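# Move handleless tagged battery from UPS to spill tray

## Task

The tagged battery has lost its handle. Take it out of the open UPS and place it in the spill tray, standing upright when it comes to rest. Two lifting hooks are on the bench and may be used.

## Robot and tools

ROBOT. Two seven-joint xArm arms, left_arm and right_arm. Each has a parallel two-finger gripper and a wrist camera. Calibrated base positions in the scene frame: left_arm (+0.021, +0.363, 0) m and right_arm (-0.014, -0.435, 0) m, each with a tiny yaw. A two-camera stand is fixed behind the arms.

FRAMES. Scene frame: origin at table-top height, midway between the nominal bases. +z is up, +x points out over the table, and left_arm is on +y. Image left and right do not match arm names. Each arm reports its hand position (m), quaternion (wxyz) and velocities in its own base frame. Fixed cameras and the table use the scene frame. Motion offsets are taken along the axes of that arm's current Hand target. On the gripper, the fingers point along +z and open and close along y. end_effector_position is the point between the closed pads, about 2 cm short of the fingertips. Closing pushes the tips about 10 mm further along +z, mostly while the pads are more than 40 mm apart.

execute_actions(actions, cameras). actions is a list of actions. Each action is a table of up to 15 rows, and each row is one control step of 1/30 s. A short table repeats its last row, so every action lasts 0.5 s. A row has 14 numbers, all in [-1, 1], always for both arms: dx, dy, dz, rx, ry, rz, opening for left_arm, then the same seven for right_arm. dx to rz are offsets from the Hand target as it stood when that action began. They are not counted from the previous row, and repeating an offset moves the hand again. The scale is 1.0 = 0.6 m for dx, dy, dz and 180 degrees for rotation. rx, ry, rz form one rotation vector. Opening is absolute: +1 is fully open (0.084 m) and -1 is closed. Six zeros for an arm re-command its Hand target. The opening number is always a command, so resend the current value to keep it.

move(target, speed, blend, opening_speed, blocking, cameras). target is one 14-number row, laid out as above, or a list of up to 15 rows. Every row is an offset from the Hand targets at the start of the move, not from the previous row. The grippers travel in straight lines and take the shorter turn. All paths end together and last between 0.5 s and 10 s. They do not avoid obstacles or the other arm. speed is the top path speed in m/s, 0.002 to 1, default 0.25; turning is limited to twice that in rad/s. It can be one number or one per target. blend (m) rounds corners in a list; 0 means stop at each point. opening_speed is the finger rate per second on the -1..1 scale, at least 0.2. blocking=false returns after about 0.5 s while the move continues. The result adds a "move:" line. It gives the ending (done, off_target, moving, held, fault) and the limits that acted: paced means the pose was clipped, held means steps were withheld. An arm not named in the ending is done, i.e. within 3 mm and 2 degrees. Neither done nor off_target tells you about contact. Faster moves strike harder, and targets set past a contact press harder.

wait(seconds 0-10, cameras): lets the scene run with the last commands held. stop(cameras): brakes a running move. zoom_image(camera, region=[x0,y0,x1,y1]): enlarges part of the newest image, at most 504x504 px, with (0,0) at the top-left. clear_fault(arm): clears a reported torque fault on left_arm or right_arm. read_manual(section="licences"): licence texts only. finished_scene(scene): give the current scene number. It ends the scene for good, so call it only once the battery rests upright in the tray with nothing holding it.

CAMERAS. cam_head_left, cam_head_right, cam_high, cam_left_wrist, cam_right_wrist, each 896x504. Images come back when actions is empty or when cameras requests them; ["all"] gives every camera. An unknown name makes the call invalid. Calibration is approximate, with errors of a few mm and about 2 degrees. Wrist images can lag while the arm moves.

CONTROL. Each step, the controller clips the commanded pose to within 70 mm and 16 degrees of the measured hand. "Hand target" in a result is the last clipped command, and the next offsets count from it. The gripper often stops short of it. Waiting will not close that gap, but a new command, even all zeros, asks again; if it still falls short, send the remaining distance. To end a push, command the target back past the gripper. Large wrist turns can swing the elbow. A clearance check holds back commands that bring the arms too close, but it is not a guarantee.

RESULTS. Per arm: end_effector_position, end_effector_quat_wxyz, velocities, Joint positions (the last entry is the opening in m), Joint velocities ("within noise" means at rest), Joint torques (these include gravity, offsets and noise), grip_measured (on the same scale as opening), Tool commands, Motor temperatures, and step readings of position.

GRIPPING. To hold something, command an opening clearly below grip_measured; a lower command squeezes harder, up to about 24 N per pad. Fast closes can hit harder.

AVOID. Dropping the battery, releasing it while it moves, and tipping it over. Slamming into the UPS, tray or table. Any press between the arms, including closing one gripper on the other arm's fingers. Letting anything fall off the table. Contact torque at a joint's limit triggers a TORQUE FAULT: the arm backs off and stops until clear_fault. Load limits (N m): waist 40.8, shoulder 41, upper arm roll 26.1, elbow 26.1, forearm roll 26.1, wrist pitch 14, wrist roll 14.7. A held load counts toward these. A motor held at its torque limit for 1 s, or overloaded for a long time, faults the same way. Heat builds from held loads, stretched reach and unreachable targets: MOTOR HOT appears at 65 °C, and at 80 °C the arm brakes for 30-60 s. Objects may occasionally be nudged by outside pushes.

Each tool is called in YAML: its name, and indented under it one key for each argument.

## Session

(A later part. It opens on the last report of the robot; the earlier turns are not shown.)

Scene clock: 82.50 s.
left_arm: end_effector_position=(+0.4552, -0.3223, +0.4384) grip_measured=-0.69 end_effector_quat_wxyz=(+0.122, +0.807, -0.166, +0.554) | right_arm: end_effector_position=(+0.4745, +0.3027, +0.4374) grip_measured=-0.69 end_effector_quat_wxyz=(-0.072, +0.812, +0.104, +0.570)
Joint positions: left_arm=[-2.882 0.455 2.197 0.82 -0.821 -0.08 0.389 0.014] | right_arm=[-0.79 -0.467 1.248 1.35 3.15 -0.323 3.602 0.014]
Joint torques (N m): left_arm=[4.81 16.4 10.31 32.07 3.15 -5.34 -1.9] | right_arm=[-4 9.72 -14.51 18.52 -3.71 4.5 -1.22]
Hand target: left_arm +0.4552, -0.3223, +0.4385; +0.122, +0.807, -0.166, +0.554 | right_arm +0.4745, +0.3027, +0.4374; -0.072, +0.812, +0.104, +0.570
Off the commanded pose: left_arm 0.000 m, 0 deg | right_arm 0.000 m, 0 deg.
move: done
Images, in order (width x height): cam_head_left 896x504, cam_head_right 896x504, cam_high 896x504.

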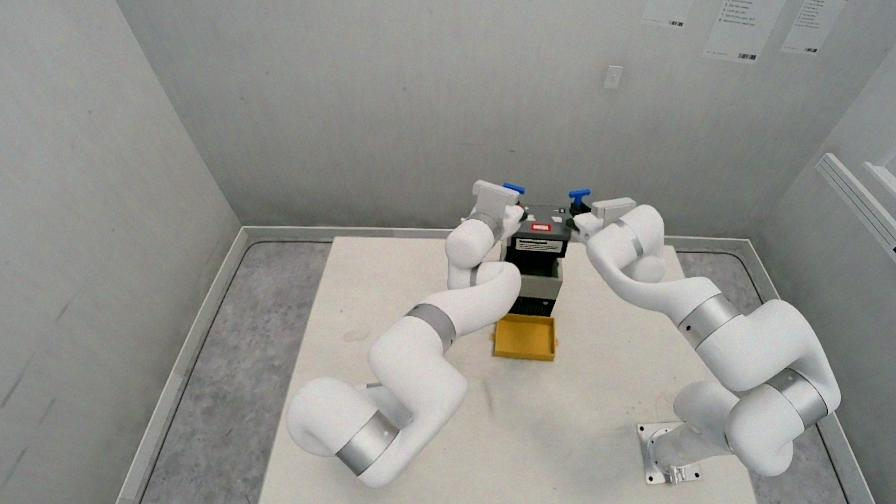

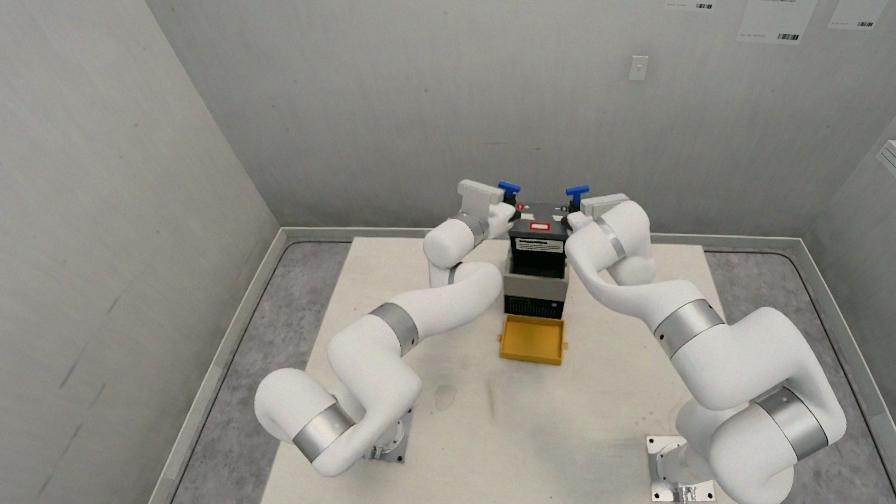

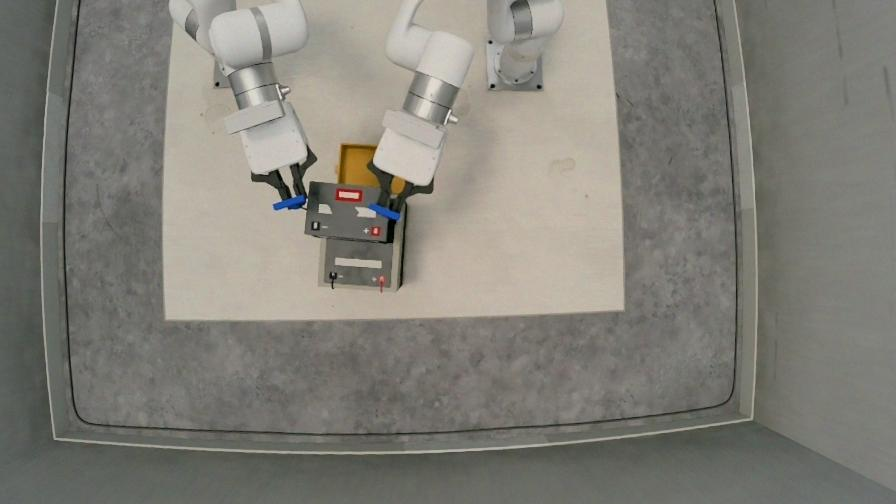

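move:
  target:
    - [0.0545,0.001,-0.0208,0,0,0,-1,0.0549,0,-0.0198,0,0,0,-1]
    - [-0.0292,0.0865,-0.2372,0,0,0,-1,-0.023,-0.0772,-0.2358,0,0,0,-1]
  speed: 0.07
  blend: [0.008,0]
  cameras: ["cam_head_left","cam_head_right","cam_high","cam_left_wrist","cam_right_wrist"]

zoom_image:
  camera: "cam_head_left"
  region: [440, 200, 620, 370]

zoom_image:
  camera: "cam_high"
  region: [290, 100, 450, 260]

Scene clock: 86.80 s.
left_arm: end_effector_position=(+0.3071, -0.3133, +0.4735) grip_measured=-0.69 end_effector_quat_wxyz=(+0.122, +0.807, -0.166, +0.554) | right_arm: end_effector_position=(+0.3295, +0.3129, +0.4726) grip_measured=-0.69 end_effector_quat_wxyz=(-0.072, +0.812, +0.104, +0.570)
Joint positions: left_arm=[-3.076 1.098 2.359 0.623 -0.837 0.368 0.157 0.014] | right_arm=[-0.322 -0.736 0.911 1.234 3.202 -0.562 3.674 0.014]
Joint torques (N m): left_arm=[-4.04 5.33 22.45 21.11 2.41 -5.69 -1.98] | right_arm=[3.46 -7.72 -22.35 13.18 0.07 4 1.16]
Hand target: left_arm +0.3071, -0.3133, +0.4736; +0.122, +0.807, -0.166, +0.554 | right_arm +0.3295, +0.3130, +0.4726; -0.072, +0.812, +0.104, +0.570
Off the commanded pose: left_arm 0.000 m, 0 deg | right_arm 0.000 m, 0 deg.
move: done
camera_calibration:
cam_left_wrist: T_world_to_cam=[[-0.427839, -0.903573, 0.022595, -0.129879], [-0.338966, 0.137225, -0.930737, 0.652422], [0.837888, -0.405864, -0.364991, -0.0796301], [0, 0, 0, 1]] pos_world=[0.232303, -0.239202, 0.581104]
cam_right_wrist: T_world_to_cam=[[0.244079, -0.969614, -0.0165503, 0.263912], [-0.348963, -0.071895, -0.934374, 0.640806], [0.904793, 0.233837, -0.355908, -0.0709227], [0, 0, 0, 1]] pos_world=[0.223373, 0.318547, 0.577879]

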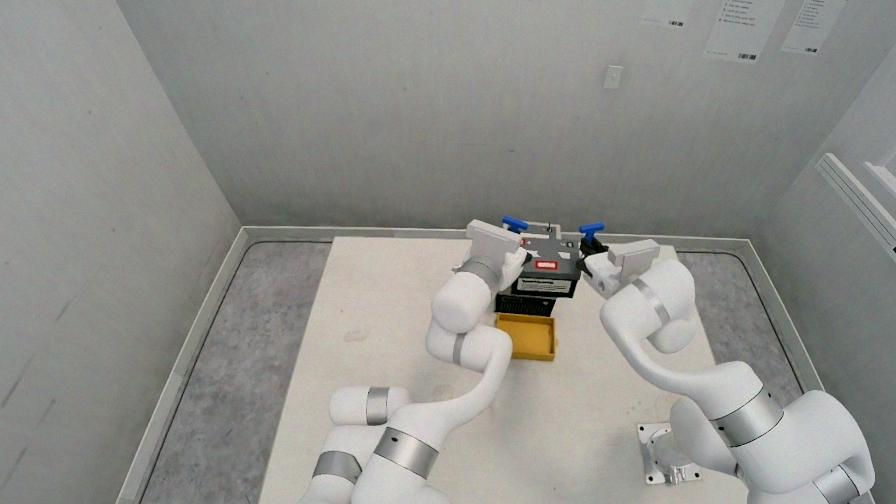

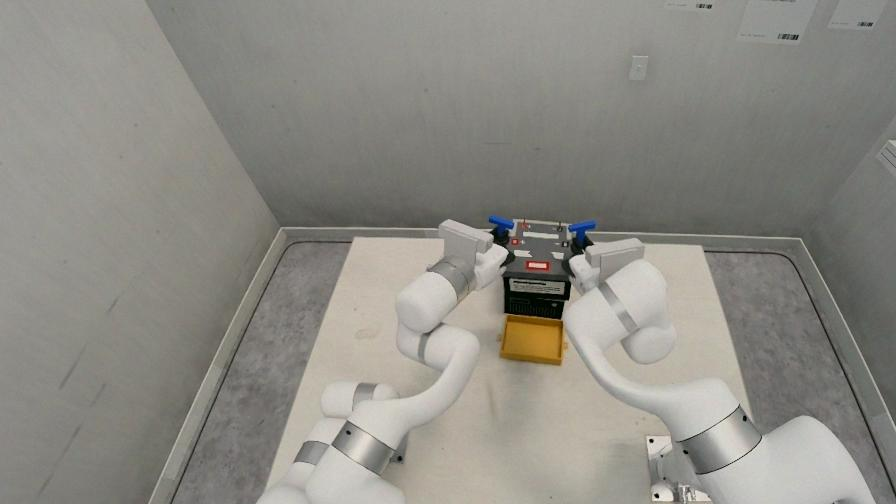

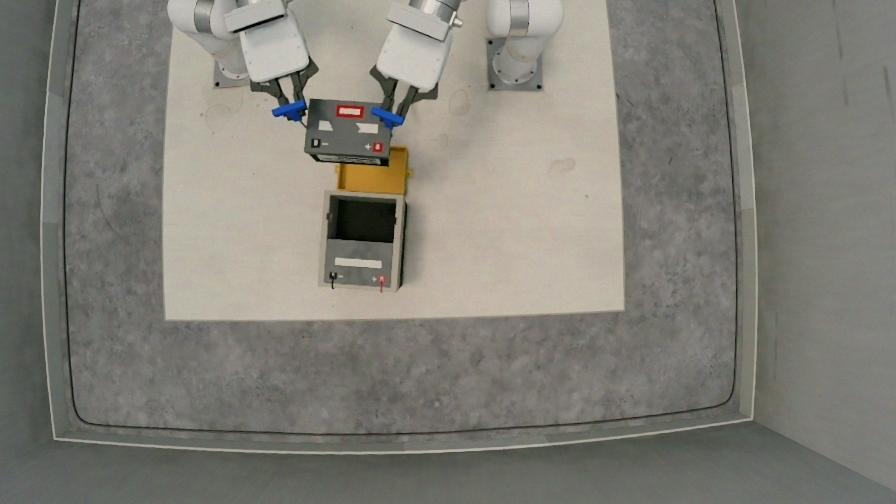

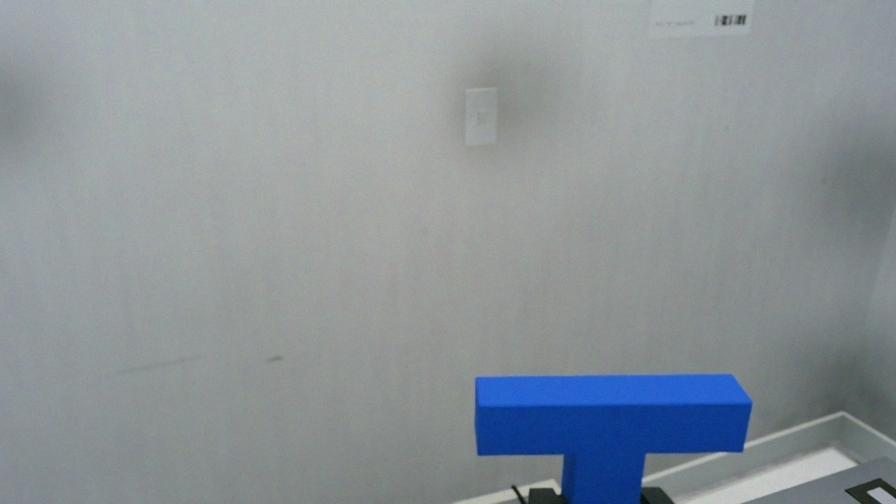

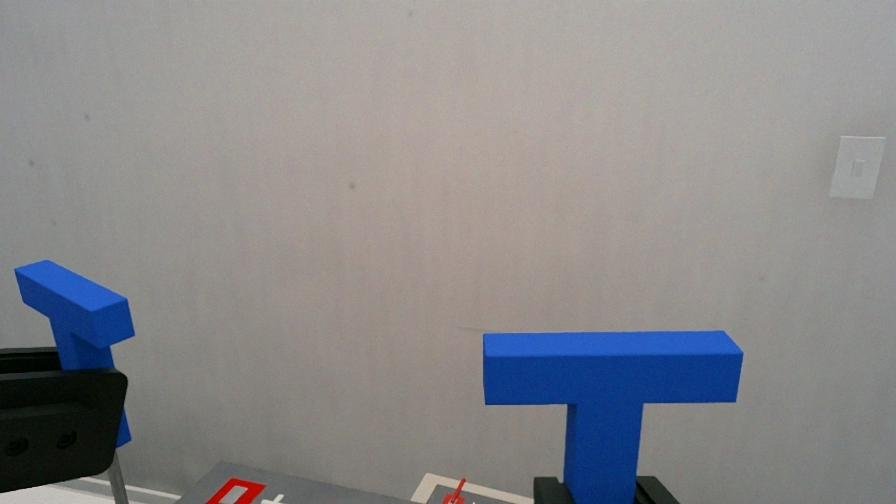

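Scaled by 2.800 from the camera's 896x504 image, which has a finer 1280x720 frame.

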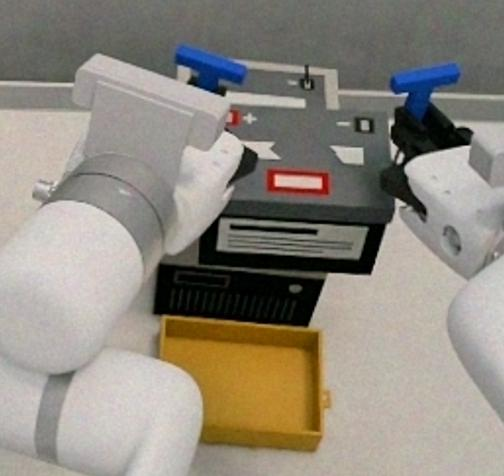

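Scaled by 3.150 from the camera's 896x504 image, which has a finer 1280x720 frame.

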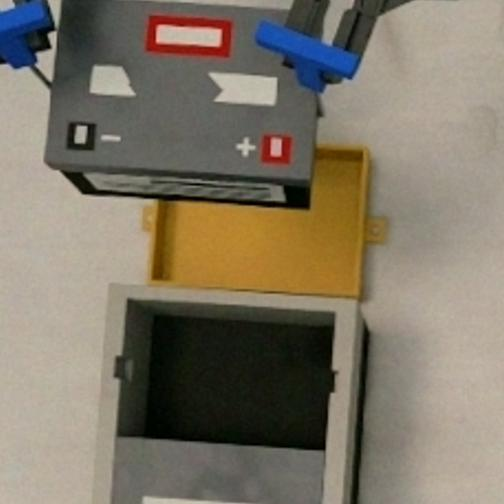

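move:
  target: [-0.1467,-0.0038,0.0601,0,0,0,-1,-0.1476,0.0009,0.0577,0,0,0,-1]
  speed: 0.07

Scene clock: 89.53 s.
left_arm: end_effector_position=(+0.3096, -0.3133, +0.3785) grip_measured=-0.69 end_effector_quat_wxyz=(+0.122, +0.807, -0.166, +0.554) | right_arm: end_effector_position=(+0.3320, +0.3129, +0.3775) grip_measured=-0.69 end_effector_quat_wxyz=(-0.072, +0.812, +0.104, +0.570)
Joint positions: left_arm=[-3.185 0.971 2.175 0.426 -0.999 0.04 0.189 0.014] | right_arm=[-0.323 -0.847 1.017 0.96 3.266 -0.348 3.748 0.014]
Joint torques (N m): left_arm=[-3.75 -1.84 15.61 18.97 -1.98 -9.34 2] | right_arm=[-4.36 -6.64 -19.47 12.16 0.56 5.86 1.19]
Hand target: left_arm +0.3096, -0.3133, +0.3784; +0.122, +0.807, -0.166, +0.554 | right_arm +0.3320, +0.3129, +0.3775; -0.072, +0.812, +0.104, +0.570
Off the commanded pose: left_arm 0.000 m, 0 deg | right_arm 0.000 m, 0 deg.
move: done

move:
  target: [-0.12,-0.003,0.0492,0,0,0,-1,-0.12,0.0007,0.0469,0,0,0,-1]
  speed: 0.06
  cameras: ["cam_head_left","cam_head_right","cam_high","cam_right_wrist"]

zoom_image:
  camera: "cam_head_left"
  region: [460, 240, 600, 380]

zoom_image:
  camera: "cam_head_right"
  region: [460, 240, 600, 380]

zoom_image:
  camera: "cam_high"
  region: [290, 100, 450, 260]

Scene clock: 91.53 s.
left_arm: end_effector_position=(+0.3117, -0.3133, +0.3006) grip_measured=-0.69 end_effector_quat_wxyz=(+0.122, +0.807, -0.166, +0.554) | right_arm: end_effector_position=(+0.3340, +0.3129, +0.3002) grip_measured=-0.69 end_effector_quat_wxyz=(-0.072, +0.812, +0.104, +0.570)
Joint positions: left_arm=[-3.243 0.611 2.031 0.32 -1.001 -0.413 0.141 0.014] | right_arm=[-0.371 -0.922 1.173 0.799 3.352 -0.183 3.809 0.014]
Joint torques (N m): left_arm=[-1.11 2.58 15.15 16.78 2.73 -9.37 -1.81] | right_arm=[-4.35 -4.66 -21.84 10.34 0.36 5.3 1.15]
Hand target: left_arm +0.3116, -0.3133, +0.3006; +0.122, +0.807, -0.166, +0.554 | right_arm +0.3340, +0.3129, +0.3002; -0.072, +0.812, +0.104, +0.570
Off the commanded pose: left_arm 0.000 m, 0 deg | right_arm 0.000 m, 0 deg.
move: done
camera_calibration:
cam_right_wrist: T_world_to_cam=[[0.244079, -0.969614, -0.0165503, 0.25996], [-0.348963, -0.071895, -0.934374, 0.481291], [0.904793, 0.233837, -0.355908, -0.136353], [0, 0, 0, 1]] pos_world=[0.227873, 0.318547, 0.405479]
Images, in order (width x height): cam_head_left 896x504, cam_head_right 896x504, cam_high 896x504, cam_right_wrist 896x504.

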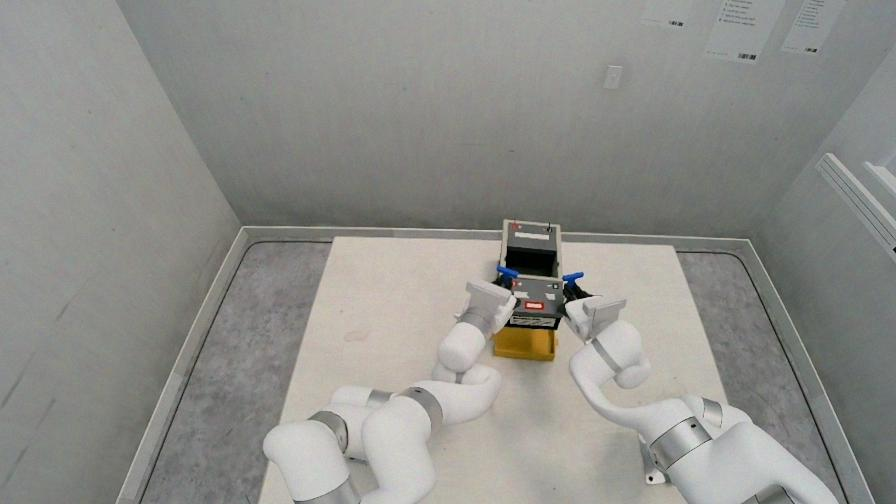

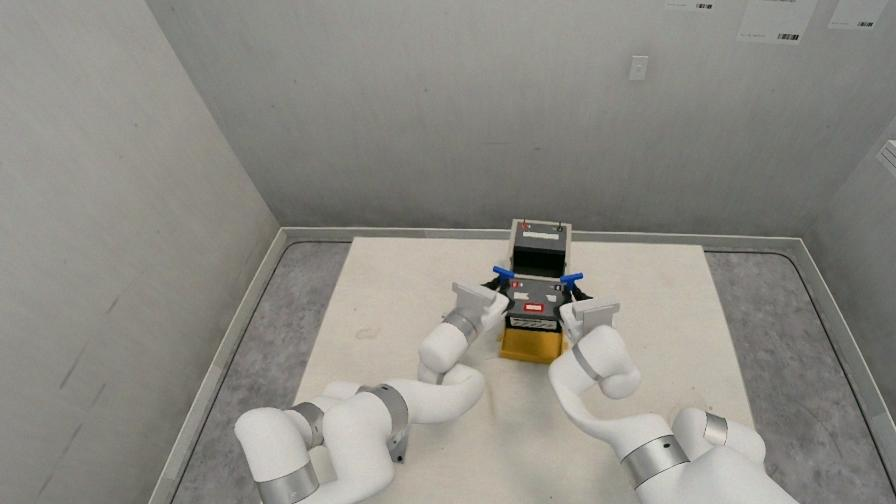

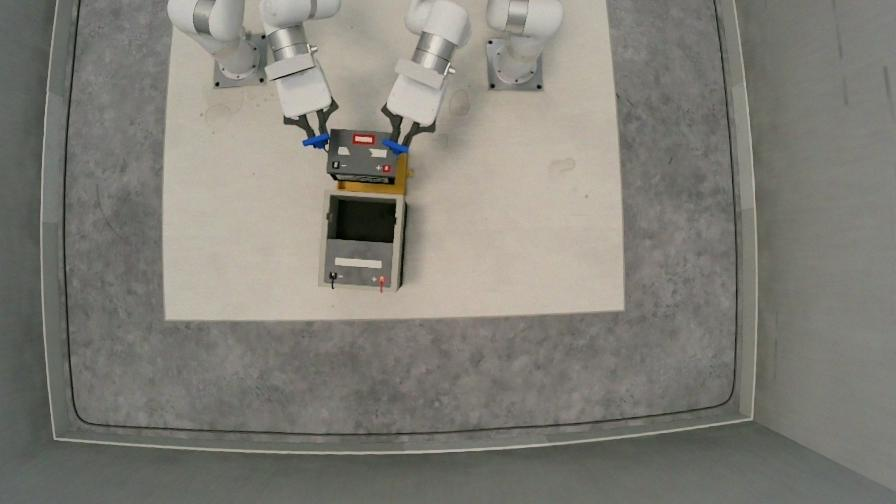

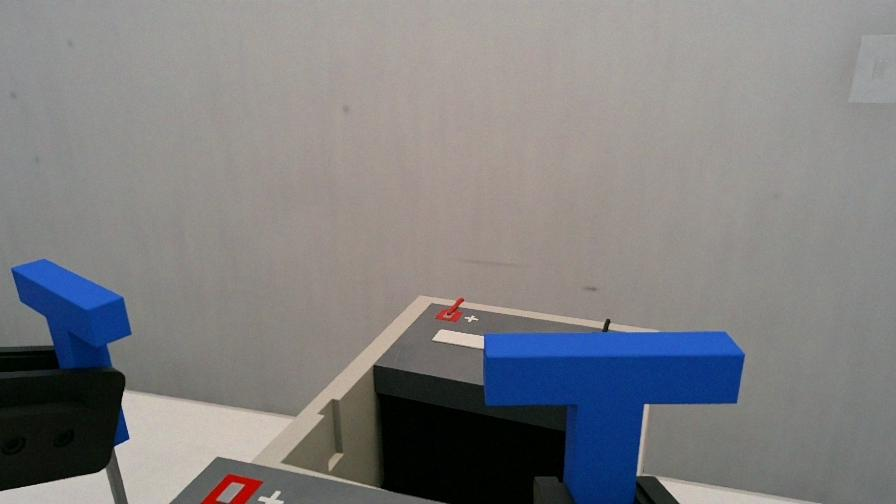

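Scaled by 3.600 from the camera's 896x504 image, which has a finer 1280x720 frame.

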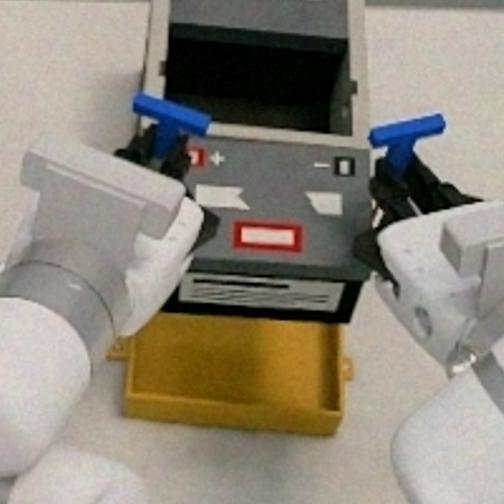

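Scaled by 3.600 from the camera's 896x504 image, which has a finer 1280x720 frame.

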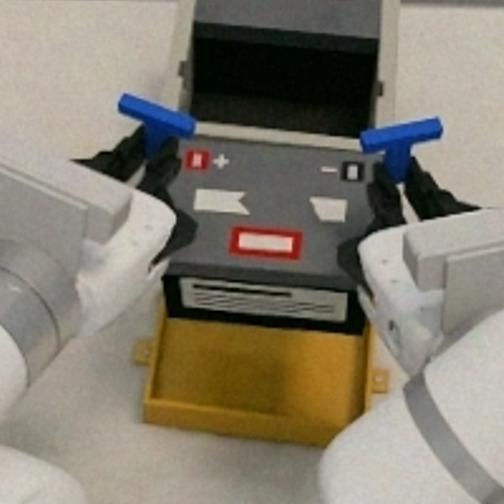

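Scaled by 3.150 from the camera's 896x504 image, which has a finer 1280x720 frame.

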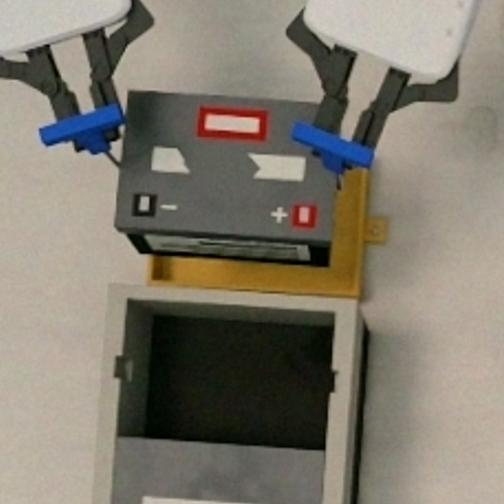

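move:
  target: [-0.1337,0,0.0477,0,0,0,-1,-0.1345,-0.001,0.0452,0,0,0,-1]
  speed: 0.06
  cameras: ["cam_head_left","cam_head_right","cam_high"]

zoom_image:
  camera: "cam_head_left"
  region: [460, 260, 580, 380]

zoom_image:
  camera: "cam_head_right"
  region: [470, 260, 590, 380]

zoom_image:
  camera: "cam_high"
  region: [310, 110, 430, 230]

Scene clock: 94.93 s.
left_arm: end_effector_position=(+0.3094, -0.3135, +0.2155) grip_measured=-0.69 end_effector_quat_wxyz=(+0.122, +0.807, -0.166, +0.554) | right_arm: end_effector_position=(+0.3320, +0.3129, +0.2151) grip_measured=-0.69 end_effector_quat_wxyz=(-0.072, +0.812, +0.104, +0.570)
Joint positions: left_arm=[-2.642 0.368 1.386 0.252 -0.813 -0.818 -0.143 0.014] | right_arm=[-0.45 -1.009 1.405 0.684 3.492 -0.022 3.876 0.014]
Joint torques (N m): left_arm=[4.89 2.82 7.65 10.9 1.46 -9.16 -1.86] | right_arm=[-4.34 -1.75 -23.48 6.83 0.81 4.96 1.4]
Hand target: left_arm +0.3094, -0.3135, +0.2155; +0.122, +0.807, -0.166, +0.554 | right_arm +0.3320, +0.3129, +0.2151; -0.072, +0.812, +0.104, +0.570
Off the commanded pose: left_arm 0.000 m, 0 deg | right_arm 0.000 m, 0 deg.
move: done
Images, in order (width x height): cam_head_left 896x504, cam_head_right 896x504, cam_high 896x504.

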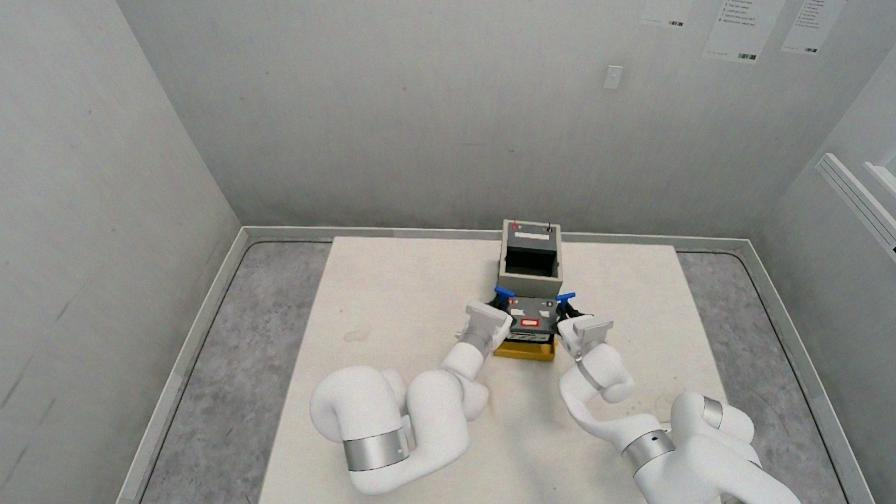

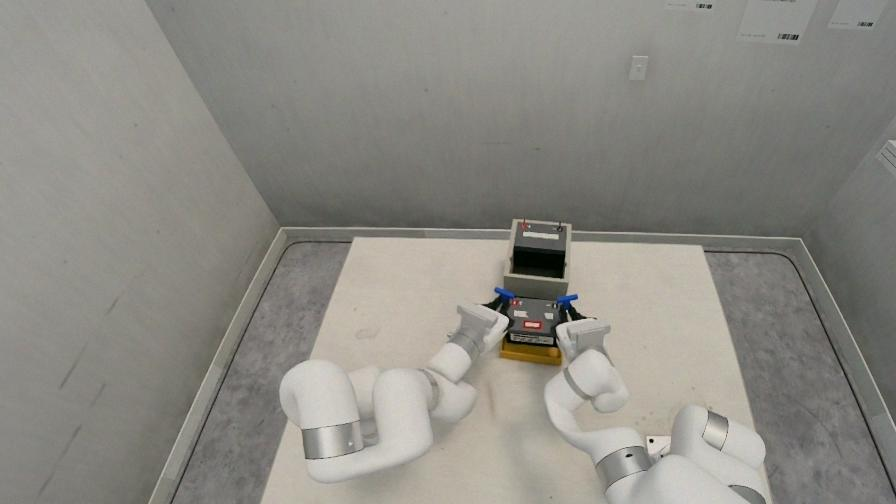

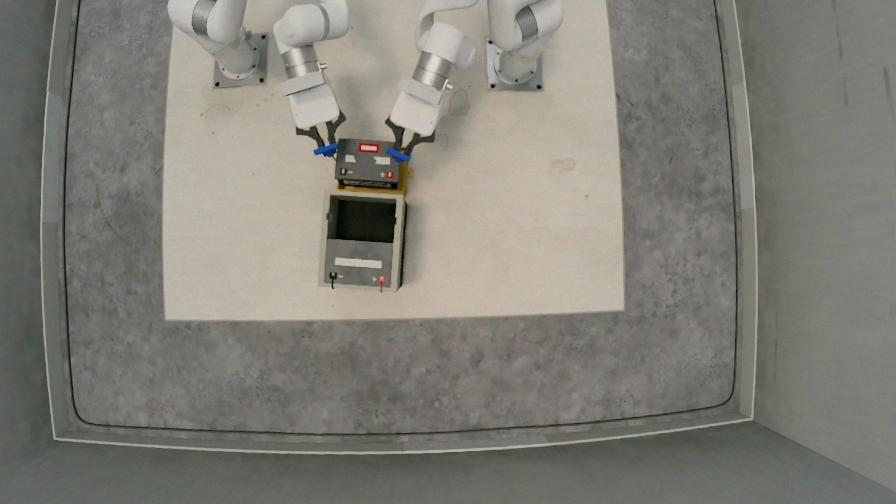

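Scaled by 4.200 from the camera's 896x504 image, which has a finer 1280x720 frame.

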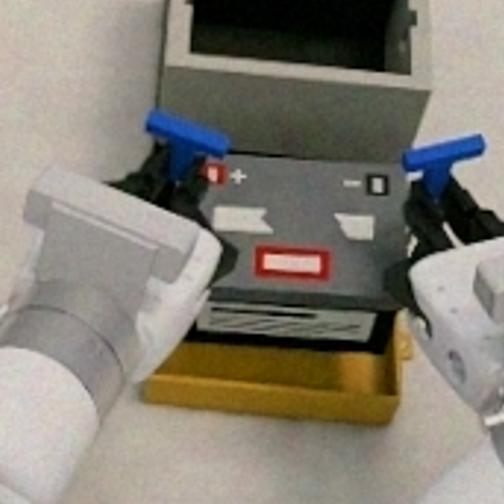

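Scaled by 4.200 from the camera's 896x504 image, which has a finer 1280x720 frame.

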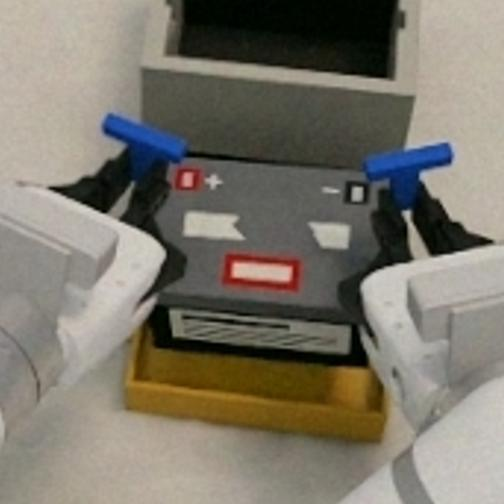

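Scaled by 4.200 from the camera's 896x504 image, which has a finer 1280x720 frame.

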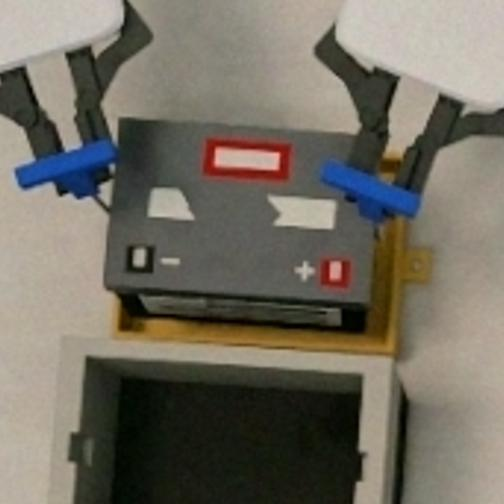

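move:
  target: [-0.0779,-0.001,0.0298,0,0,0,-1,-0.0784,0,0.0284,0,0,0,-1]
  speed: 0.04
  cameras: ["cam_head_left","cam_high","cam_right_wrist"]

zoom_image:
  camera: "cam_head_left"
  region: [460, 260, 580, 380]

zoom_image:
  camera: "cam_high"
  region: [310, 110, 430, 230]

Scene clock: 97.10 s.
left_arm: end_effector_position=(+0.3094, -0.3136, +0.1654) grip_measured=-0.69 end_effector_quat_wxyz=(+0.122, +0.807, -0.166, +0.554) | right_arm: end_effector_position=(+0.3320, +0.3128, +0.1651) grip_measured=-0.69 end_effector_quat_wxyz=(-0.072, +0.812, +0.104, +0.570)
Joint positions: left_arm=[-2.303 0.594 1.061 0.24 -0.64 -0.898 -0.495 0.014] | right_arm=[-0.516 -1.062 1.565 0.654 3.59 0.066 3.914 0.014]
Joint torques (N m): left_arm=[5.1 -6.52 12.1 10.54 -0.02 -8.36 -1.82] | right_arm=[-4.43 0.55 -24.65 4.61 1.07 4.81 1.22]
Hand target: left_arm +0.3094, -0.3136, +0.1654; +0.122, +0.807, -0.166, +0.554 | right_arm +0.3320, +0.3128, +0.1651; -0.072, +0.812, +0.104, +0.570
Off the commanded pose: left_arm 0.000 m, 0 deg | right_arm 0.000 m, 0 deg.
move: done
camera_calibration:
cam_right_wrist: T_world_to_cam=[[0.244079, -0.969614, -0.0165503, 0.258115], [-0.348963, -0.071895, -0.934374, 0.354351], [0.904793, 0.233837, -0.355908, -0.182603], [0, 0, 0, 1]] pos_world=[0.225873, 0.318447, 0.270379]
Images, in order (width x height): cam_head_left 896x504, cam_high 896x504, cam_right_wrist 896x504.

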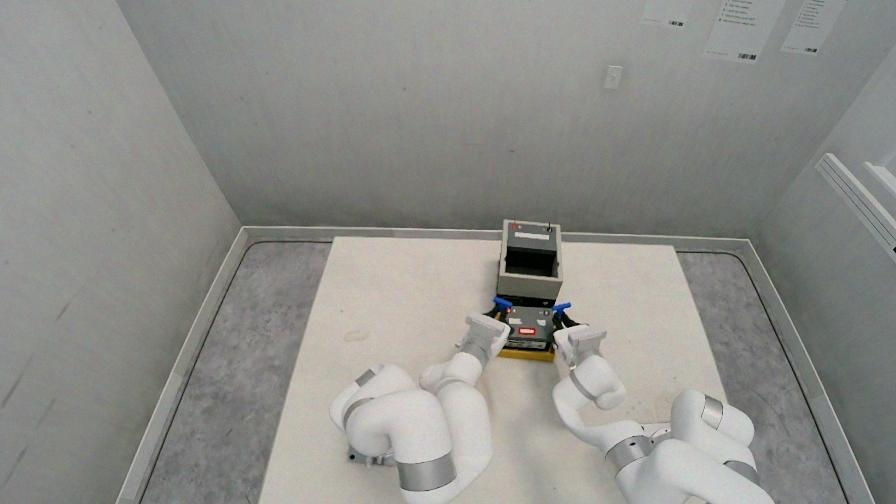

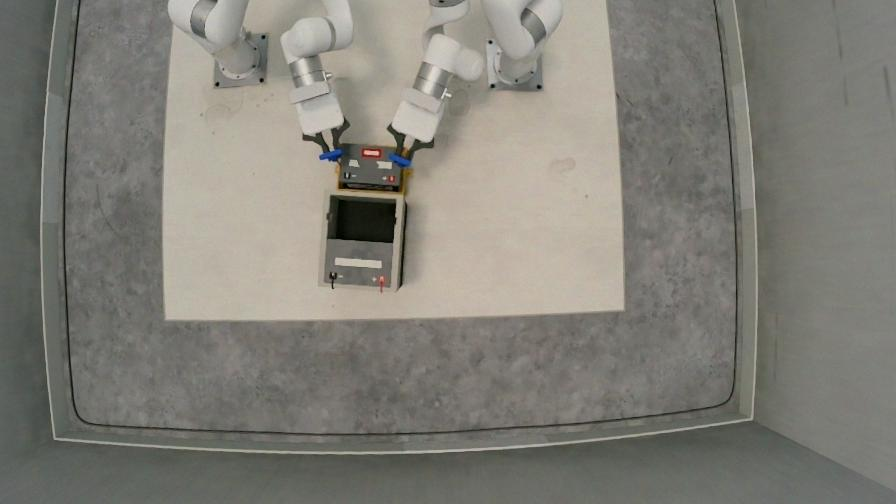

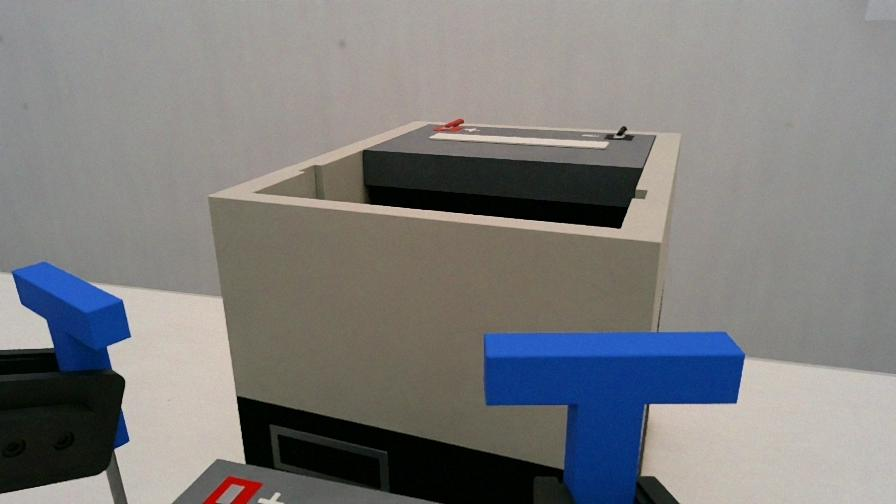

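Scaled by 4.200 from the camera's 896x504 image, which has a finer 1280x720 frame.

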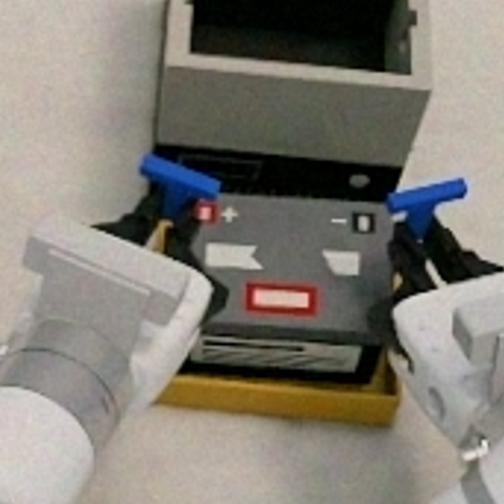

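Scaled by 4.200 from the camera's 896x504 image, which has a finer 1280x720 frame.

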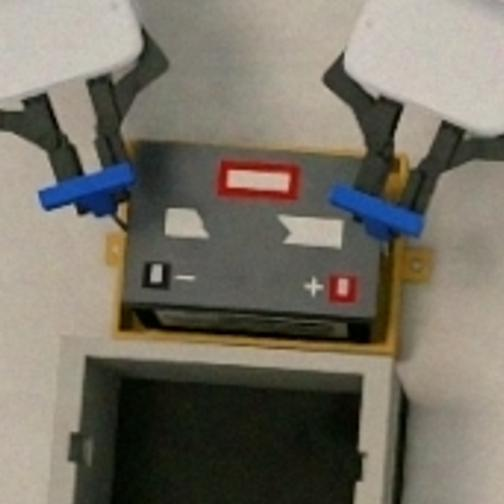

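move:
  target: [-0.0251,0,0.0095,0,0,0,-1,-0.0251,0,0.0091,0,0,0,-1]
  speed: 0.03
  cameras: ["cam_head_left","cam_high"]

zoom_image:
  camera: "cam_head_left"
  region: [460, 260, 580, 380]

zoom_image:
  camera: "cam_high"
  region: [310, 110, 430, 230]

Scene clock: 98.20 s.
left_arm: end_effector_position=(+0.3093, -0.3137, +0.1493) grip_measured=-0.69 end_effector_quat_wxyz=(+0.122, +0.807, -0.166, +0.554) | right_arm: end_effector_position=(+0.3321, +0.3128, +0.1491) grip_measured=-0.69 end_effector_quat_wxyz=(-0.072, +0.812, +0.104, +0.570)
Joint positions: left_arm=[-2.234 0.666 0.986 0.249 -0.618 -0.928 -0.578 0.014] | right_arm=[-0.538 -1.081 1.618 0.651 3.622 0.092 3.926 0.014]
Joint torques (N m): left_arm=[4.3 -7.79 6.71 6.67 1.48 -4.3 -2.02] | right_arm=[0.25 6.98 -10.96 10.56 2.72 4.11 2.01]
Hand target: left_arm +0.3093, -0.3137, +0.1493; +0.122, +0.807, -0.166, +0.554 | right_arm +0.3320, +0.3128, +0.1491; -0.072, +0.812, +0.104, +0.570
Off the commanded pose: left_arm 0.000 m, 0 deg | right_arm 0.000 m, 0 deg.
move: done
Images, in order (width x height): cam_head_left 896x504, cam_high 896x504.

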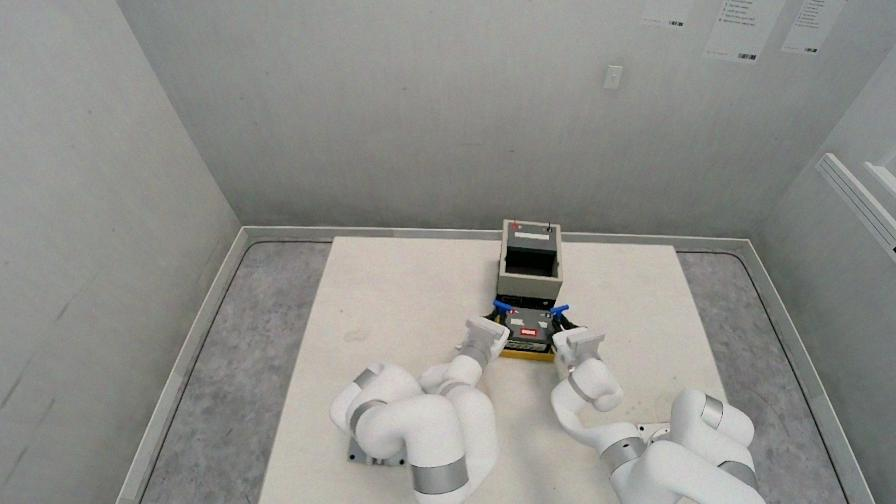

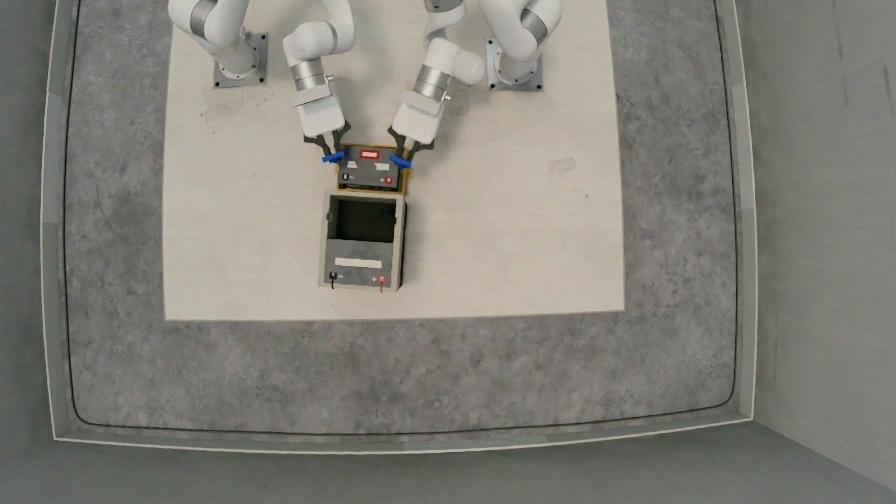

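Scaled by 4.200 from the camera's 896x504 image, which has a finer 1280x720 frame.

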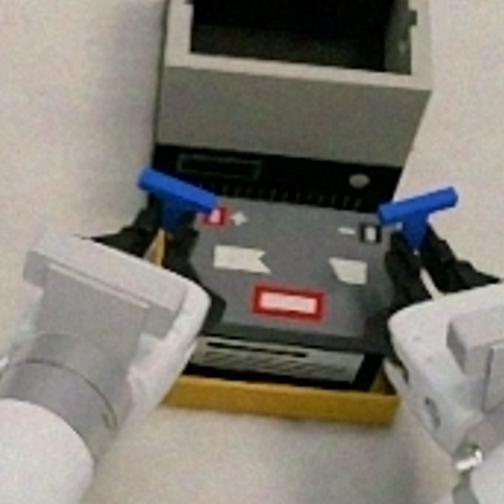

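Scaled by 4.200 from the camera's 896x504 image, which has a finer 1280x720 frame.

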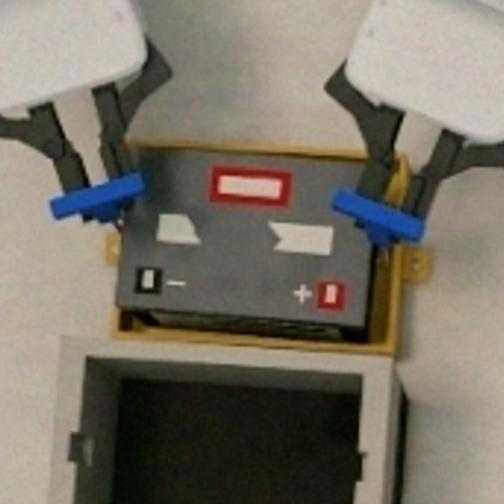

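move:
  target:
    - [0.0078,0,-0.0029,0,0,0,-1,0.0078,0,-0.0029,0,0,0,-1]
    - [0.0043,-0.0317,-0.0131,0,0,0,-1,0.004,0.0315,-0.0136,0,0,0,-1]
  speed: 0.04
  cameras: ["cam_high","cam_head_left","cam_right_wrist"]

zoom_image:
  camera: "cam_high"
  region: [310, 110, 430, 230]

zoom_image:
  camera: "cam_head_left"
  region: [460, 260, 580, 380]

Scene clock: 100.10 s.
left_arm: end_effector_position=(+0.3111, -0.2937, +0.1543) grip_measured=-0.69 end_effector_quat_wxyz=(+0.122, +0.807, -0.166, +0.554) | right_arm: end_effector_position=(+0.3301, +0.2928, +0.1541) grip_measured=-0.69 end_effector_quat_wxyz=(-0.072, +0.812, +0.104, +0.570)
Joint positions: left_arm=[-2.215 0.627 1.017 0.191 -0.563 -0.982 -0.58 0.014] | right_arm=[-0.491 -1.051 1.577 0.583 3.586 0.121 3.931 0.014]
Joint torques (N m): left_arm=[4.66 -16.86 10.77 0.79 1.38 -4.15 -1.87] | right_arm=[1.68 13.29 -32.16 1.41 -3.77 3.63 0.7]
Hand target: left_arm +0.3111, -0.2937, +0.1543; +0.122, +0.807, -0.166, +0.554 | right_arm +0.3302, +0.2928, +0.1541; -0.072, +0.812, +0.104, +0.570
Off the commanded pose: left_arm 0.000 m, 0 deg | right_arm 0.000 m, 0 deg.
move: done
camera_calibration:
cam_right_wrist: T_world_to_cam=[[0.244167, -0.969591, -0.0165831, 0.238987], [-0.348957, -0.0718952, -0.934377, 0.341972], [0.904772, 0.233931, -0.3559, -0.180148], [0, 0, 0, 1]] pos_world=[0.223973, 0.298447, 0.259379]
Images, in order (width x height): cam_head_left 896x504, cam_high 896x504, cam_right_wrist 896x504.

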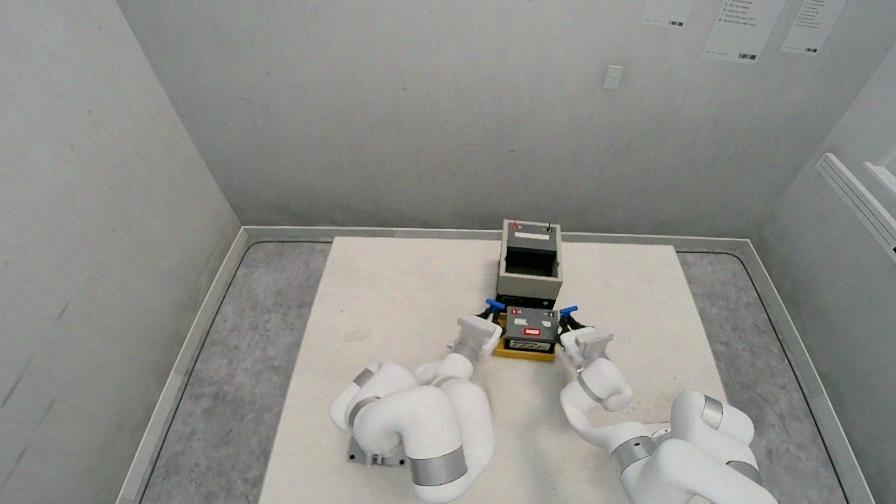

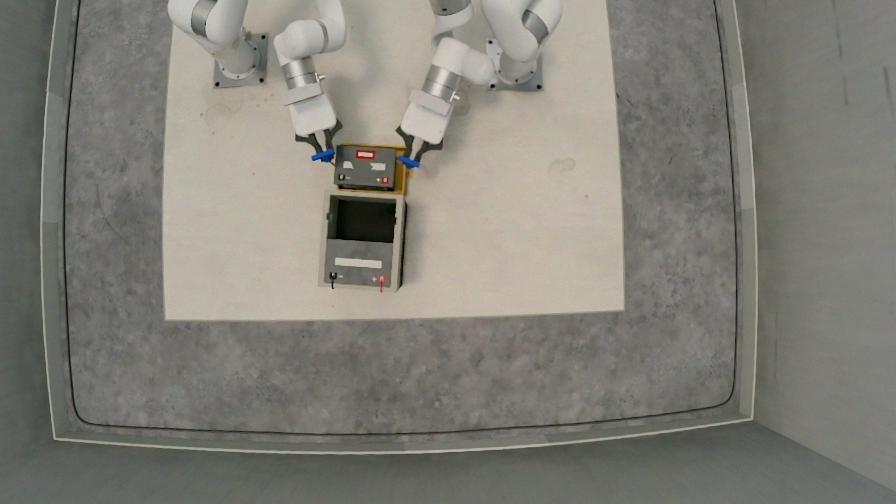

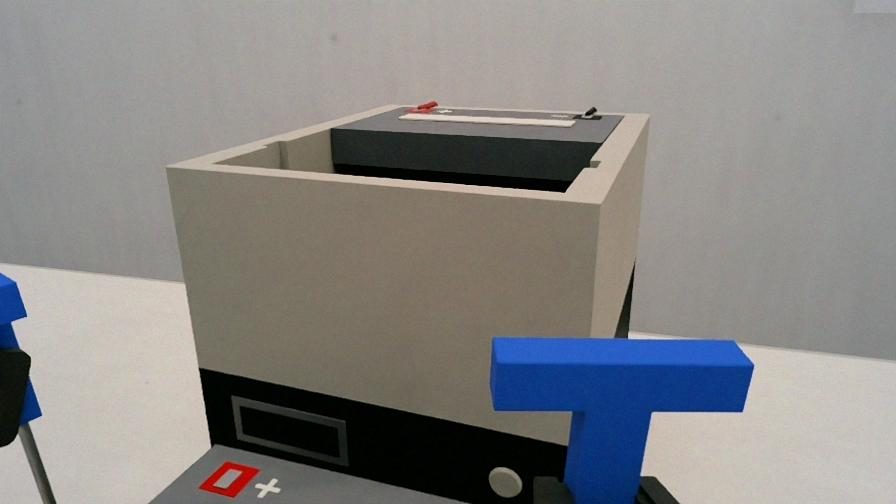

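Scaled by 4.200 from the camera's 896x504 image, which has a finer 1280x720 frame.

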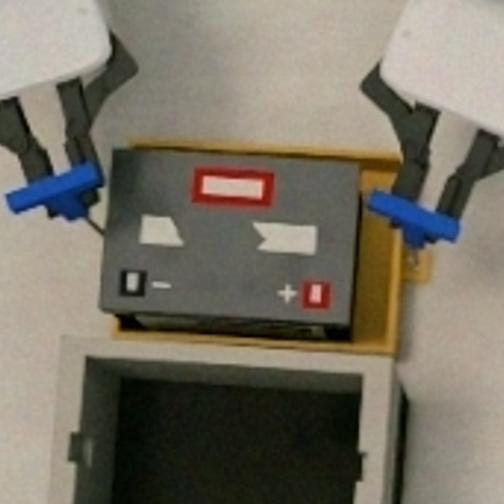

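Scaled by 4.200 from the camera's 896x504 image, which has a finer 1280x720 frame.

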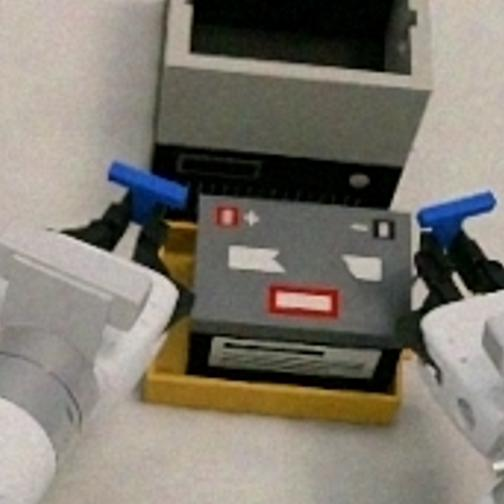

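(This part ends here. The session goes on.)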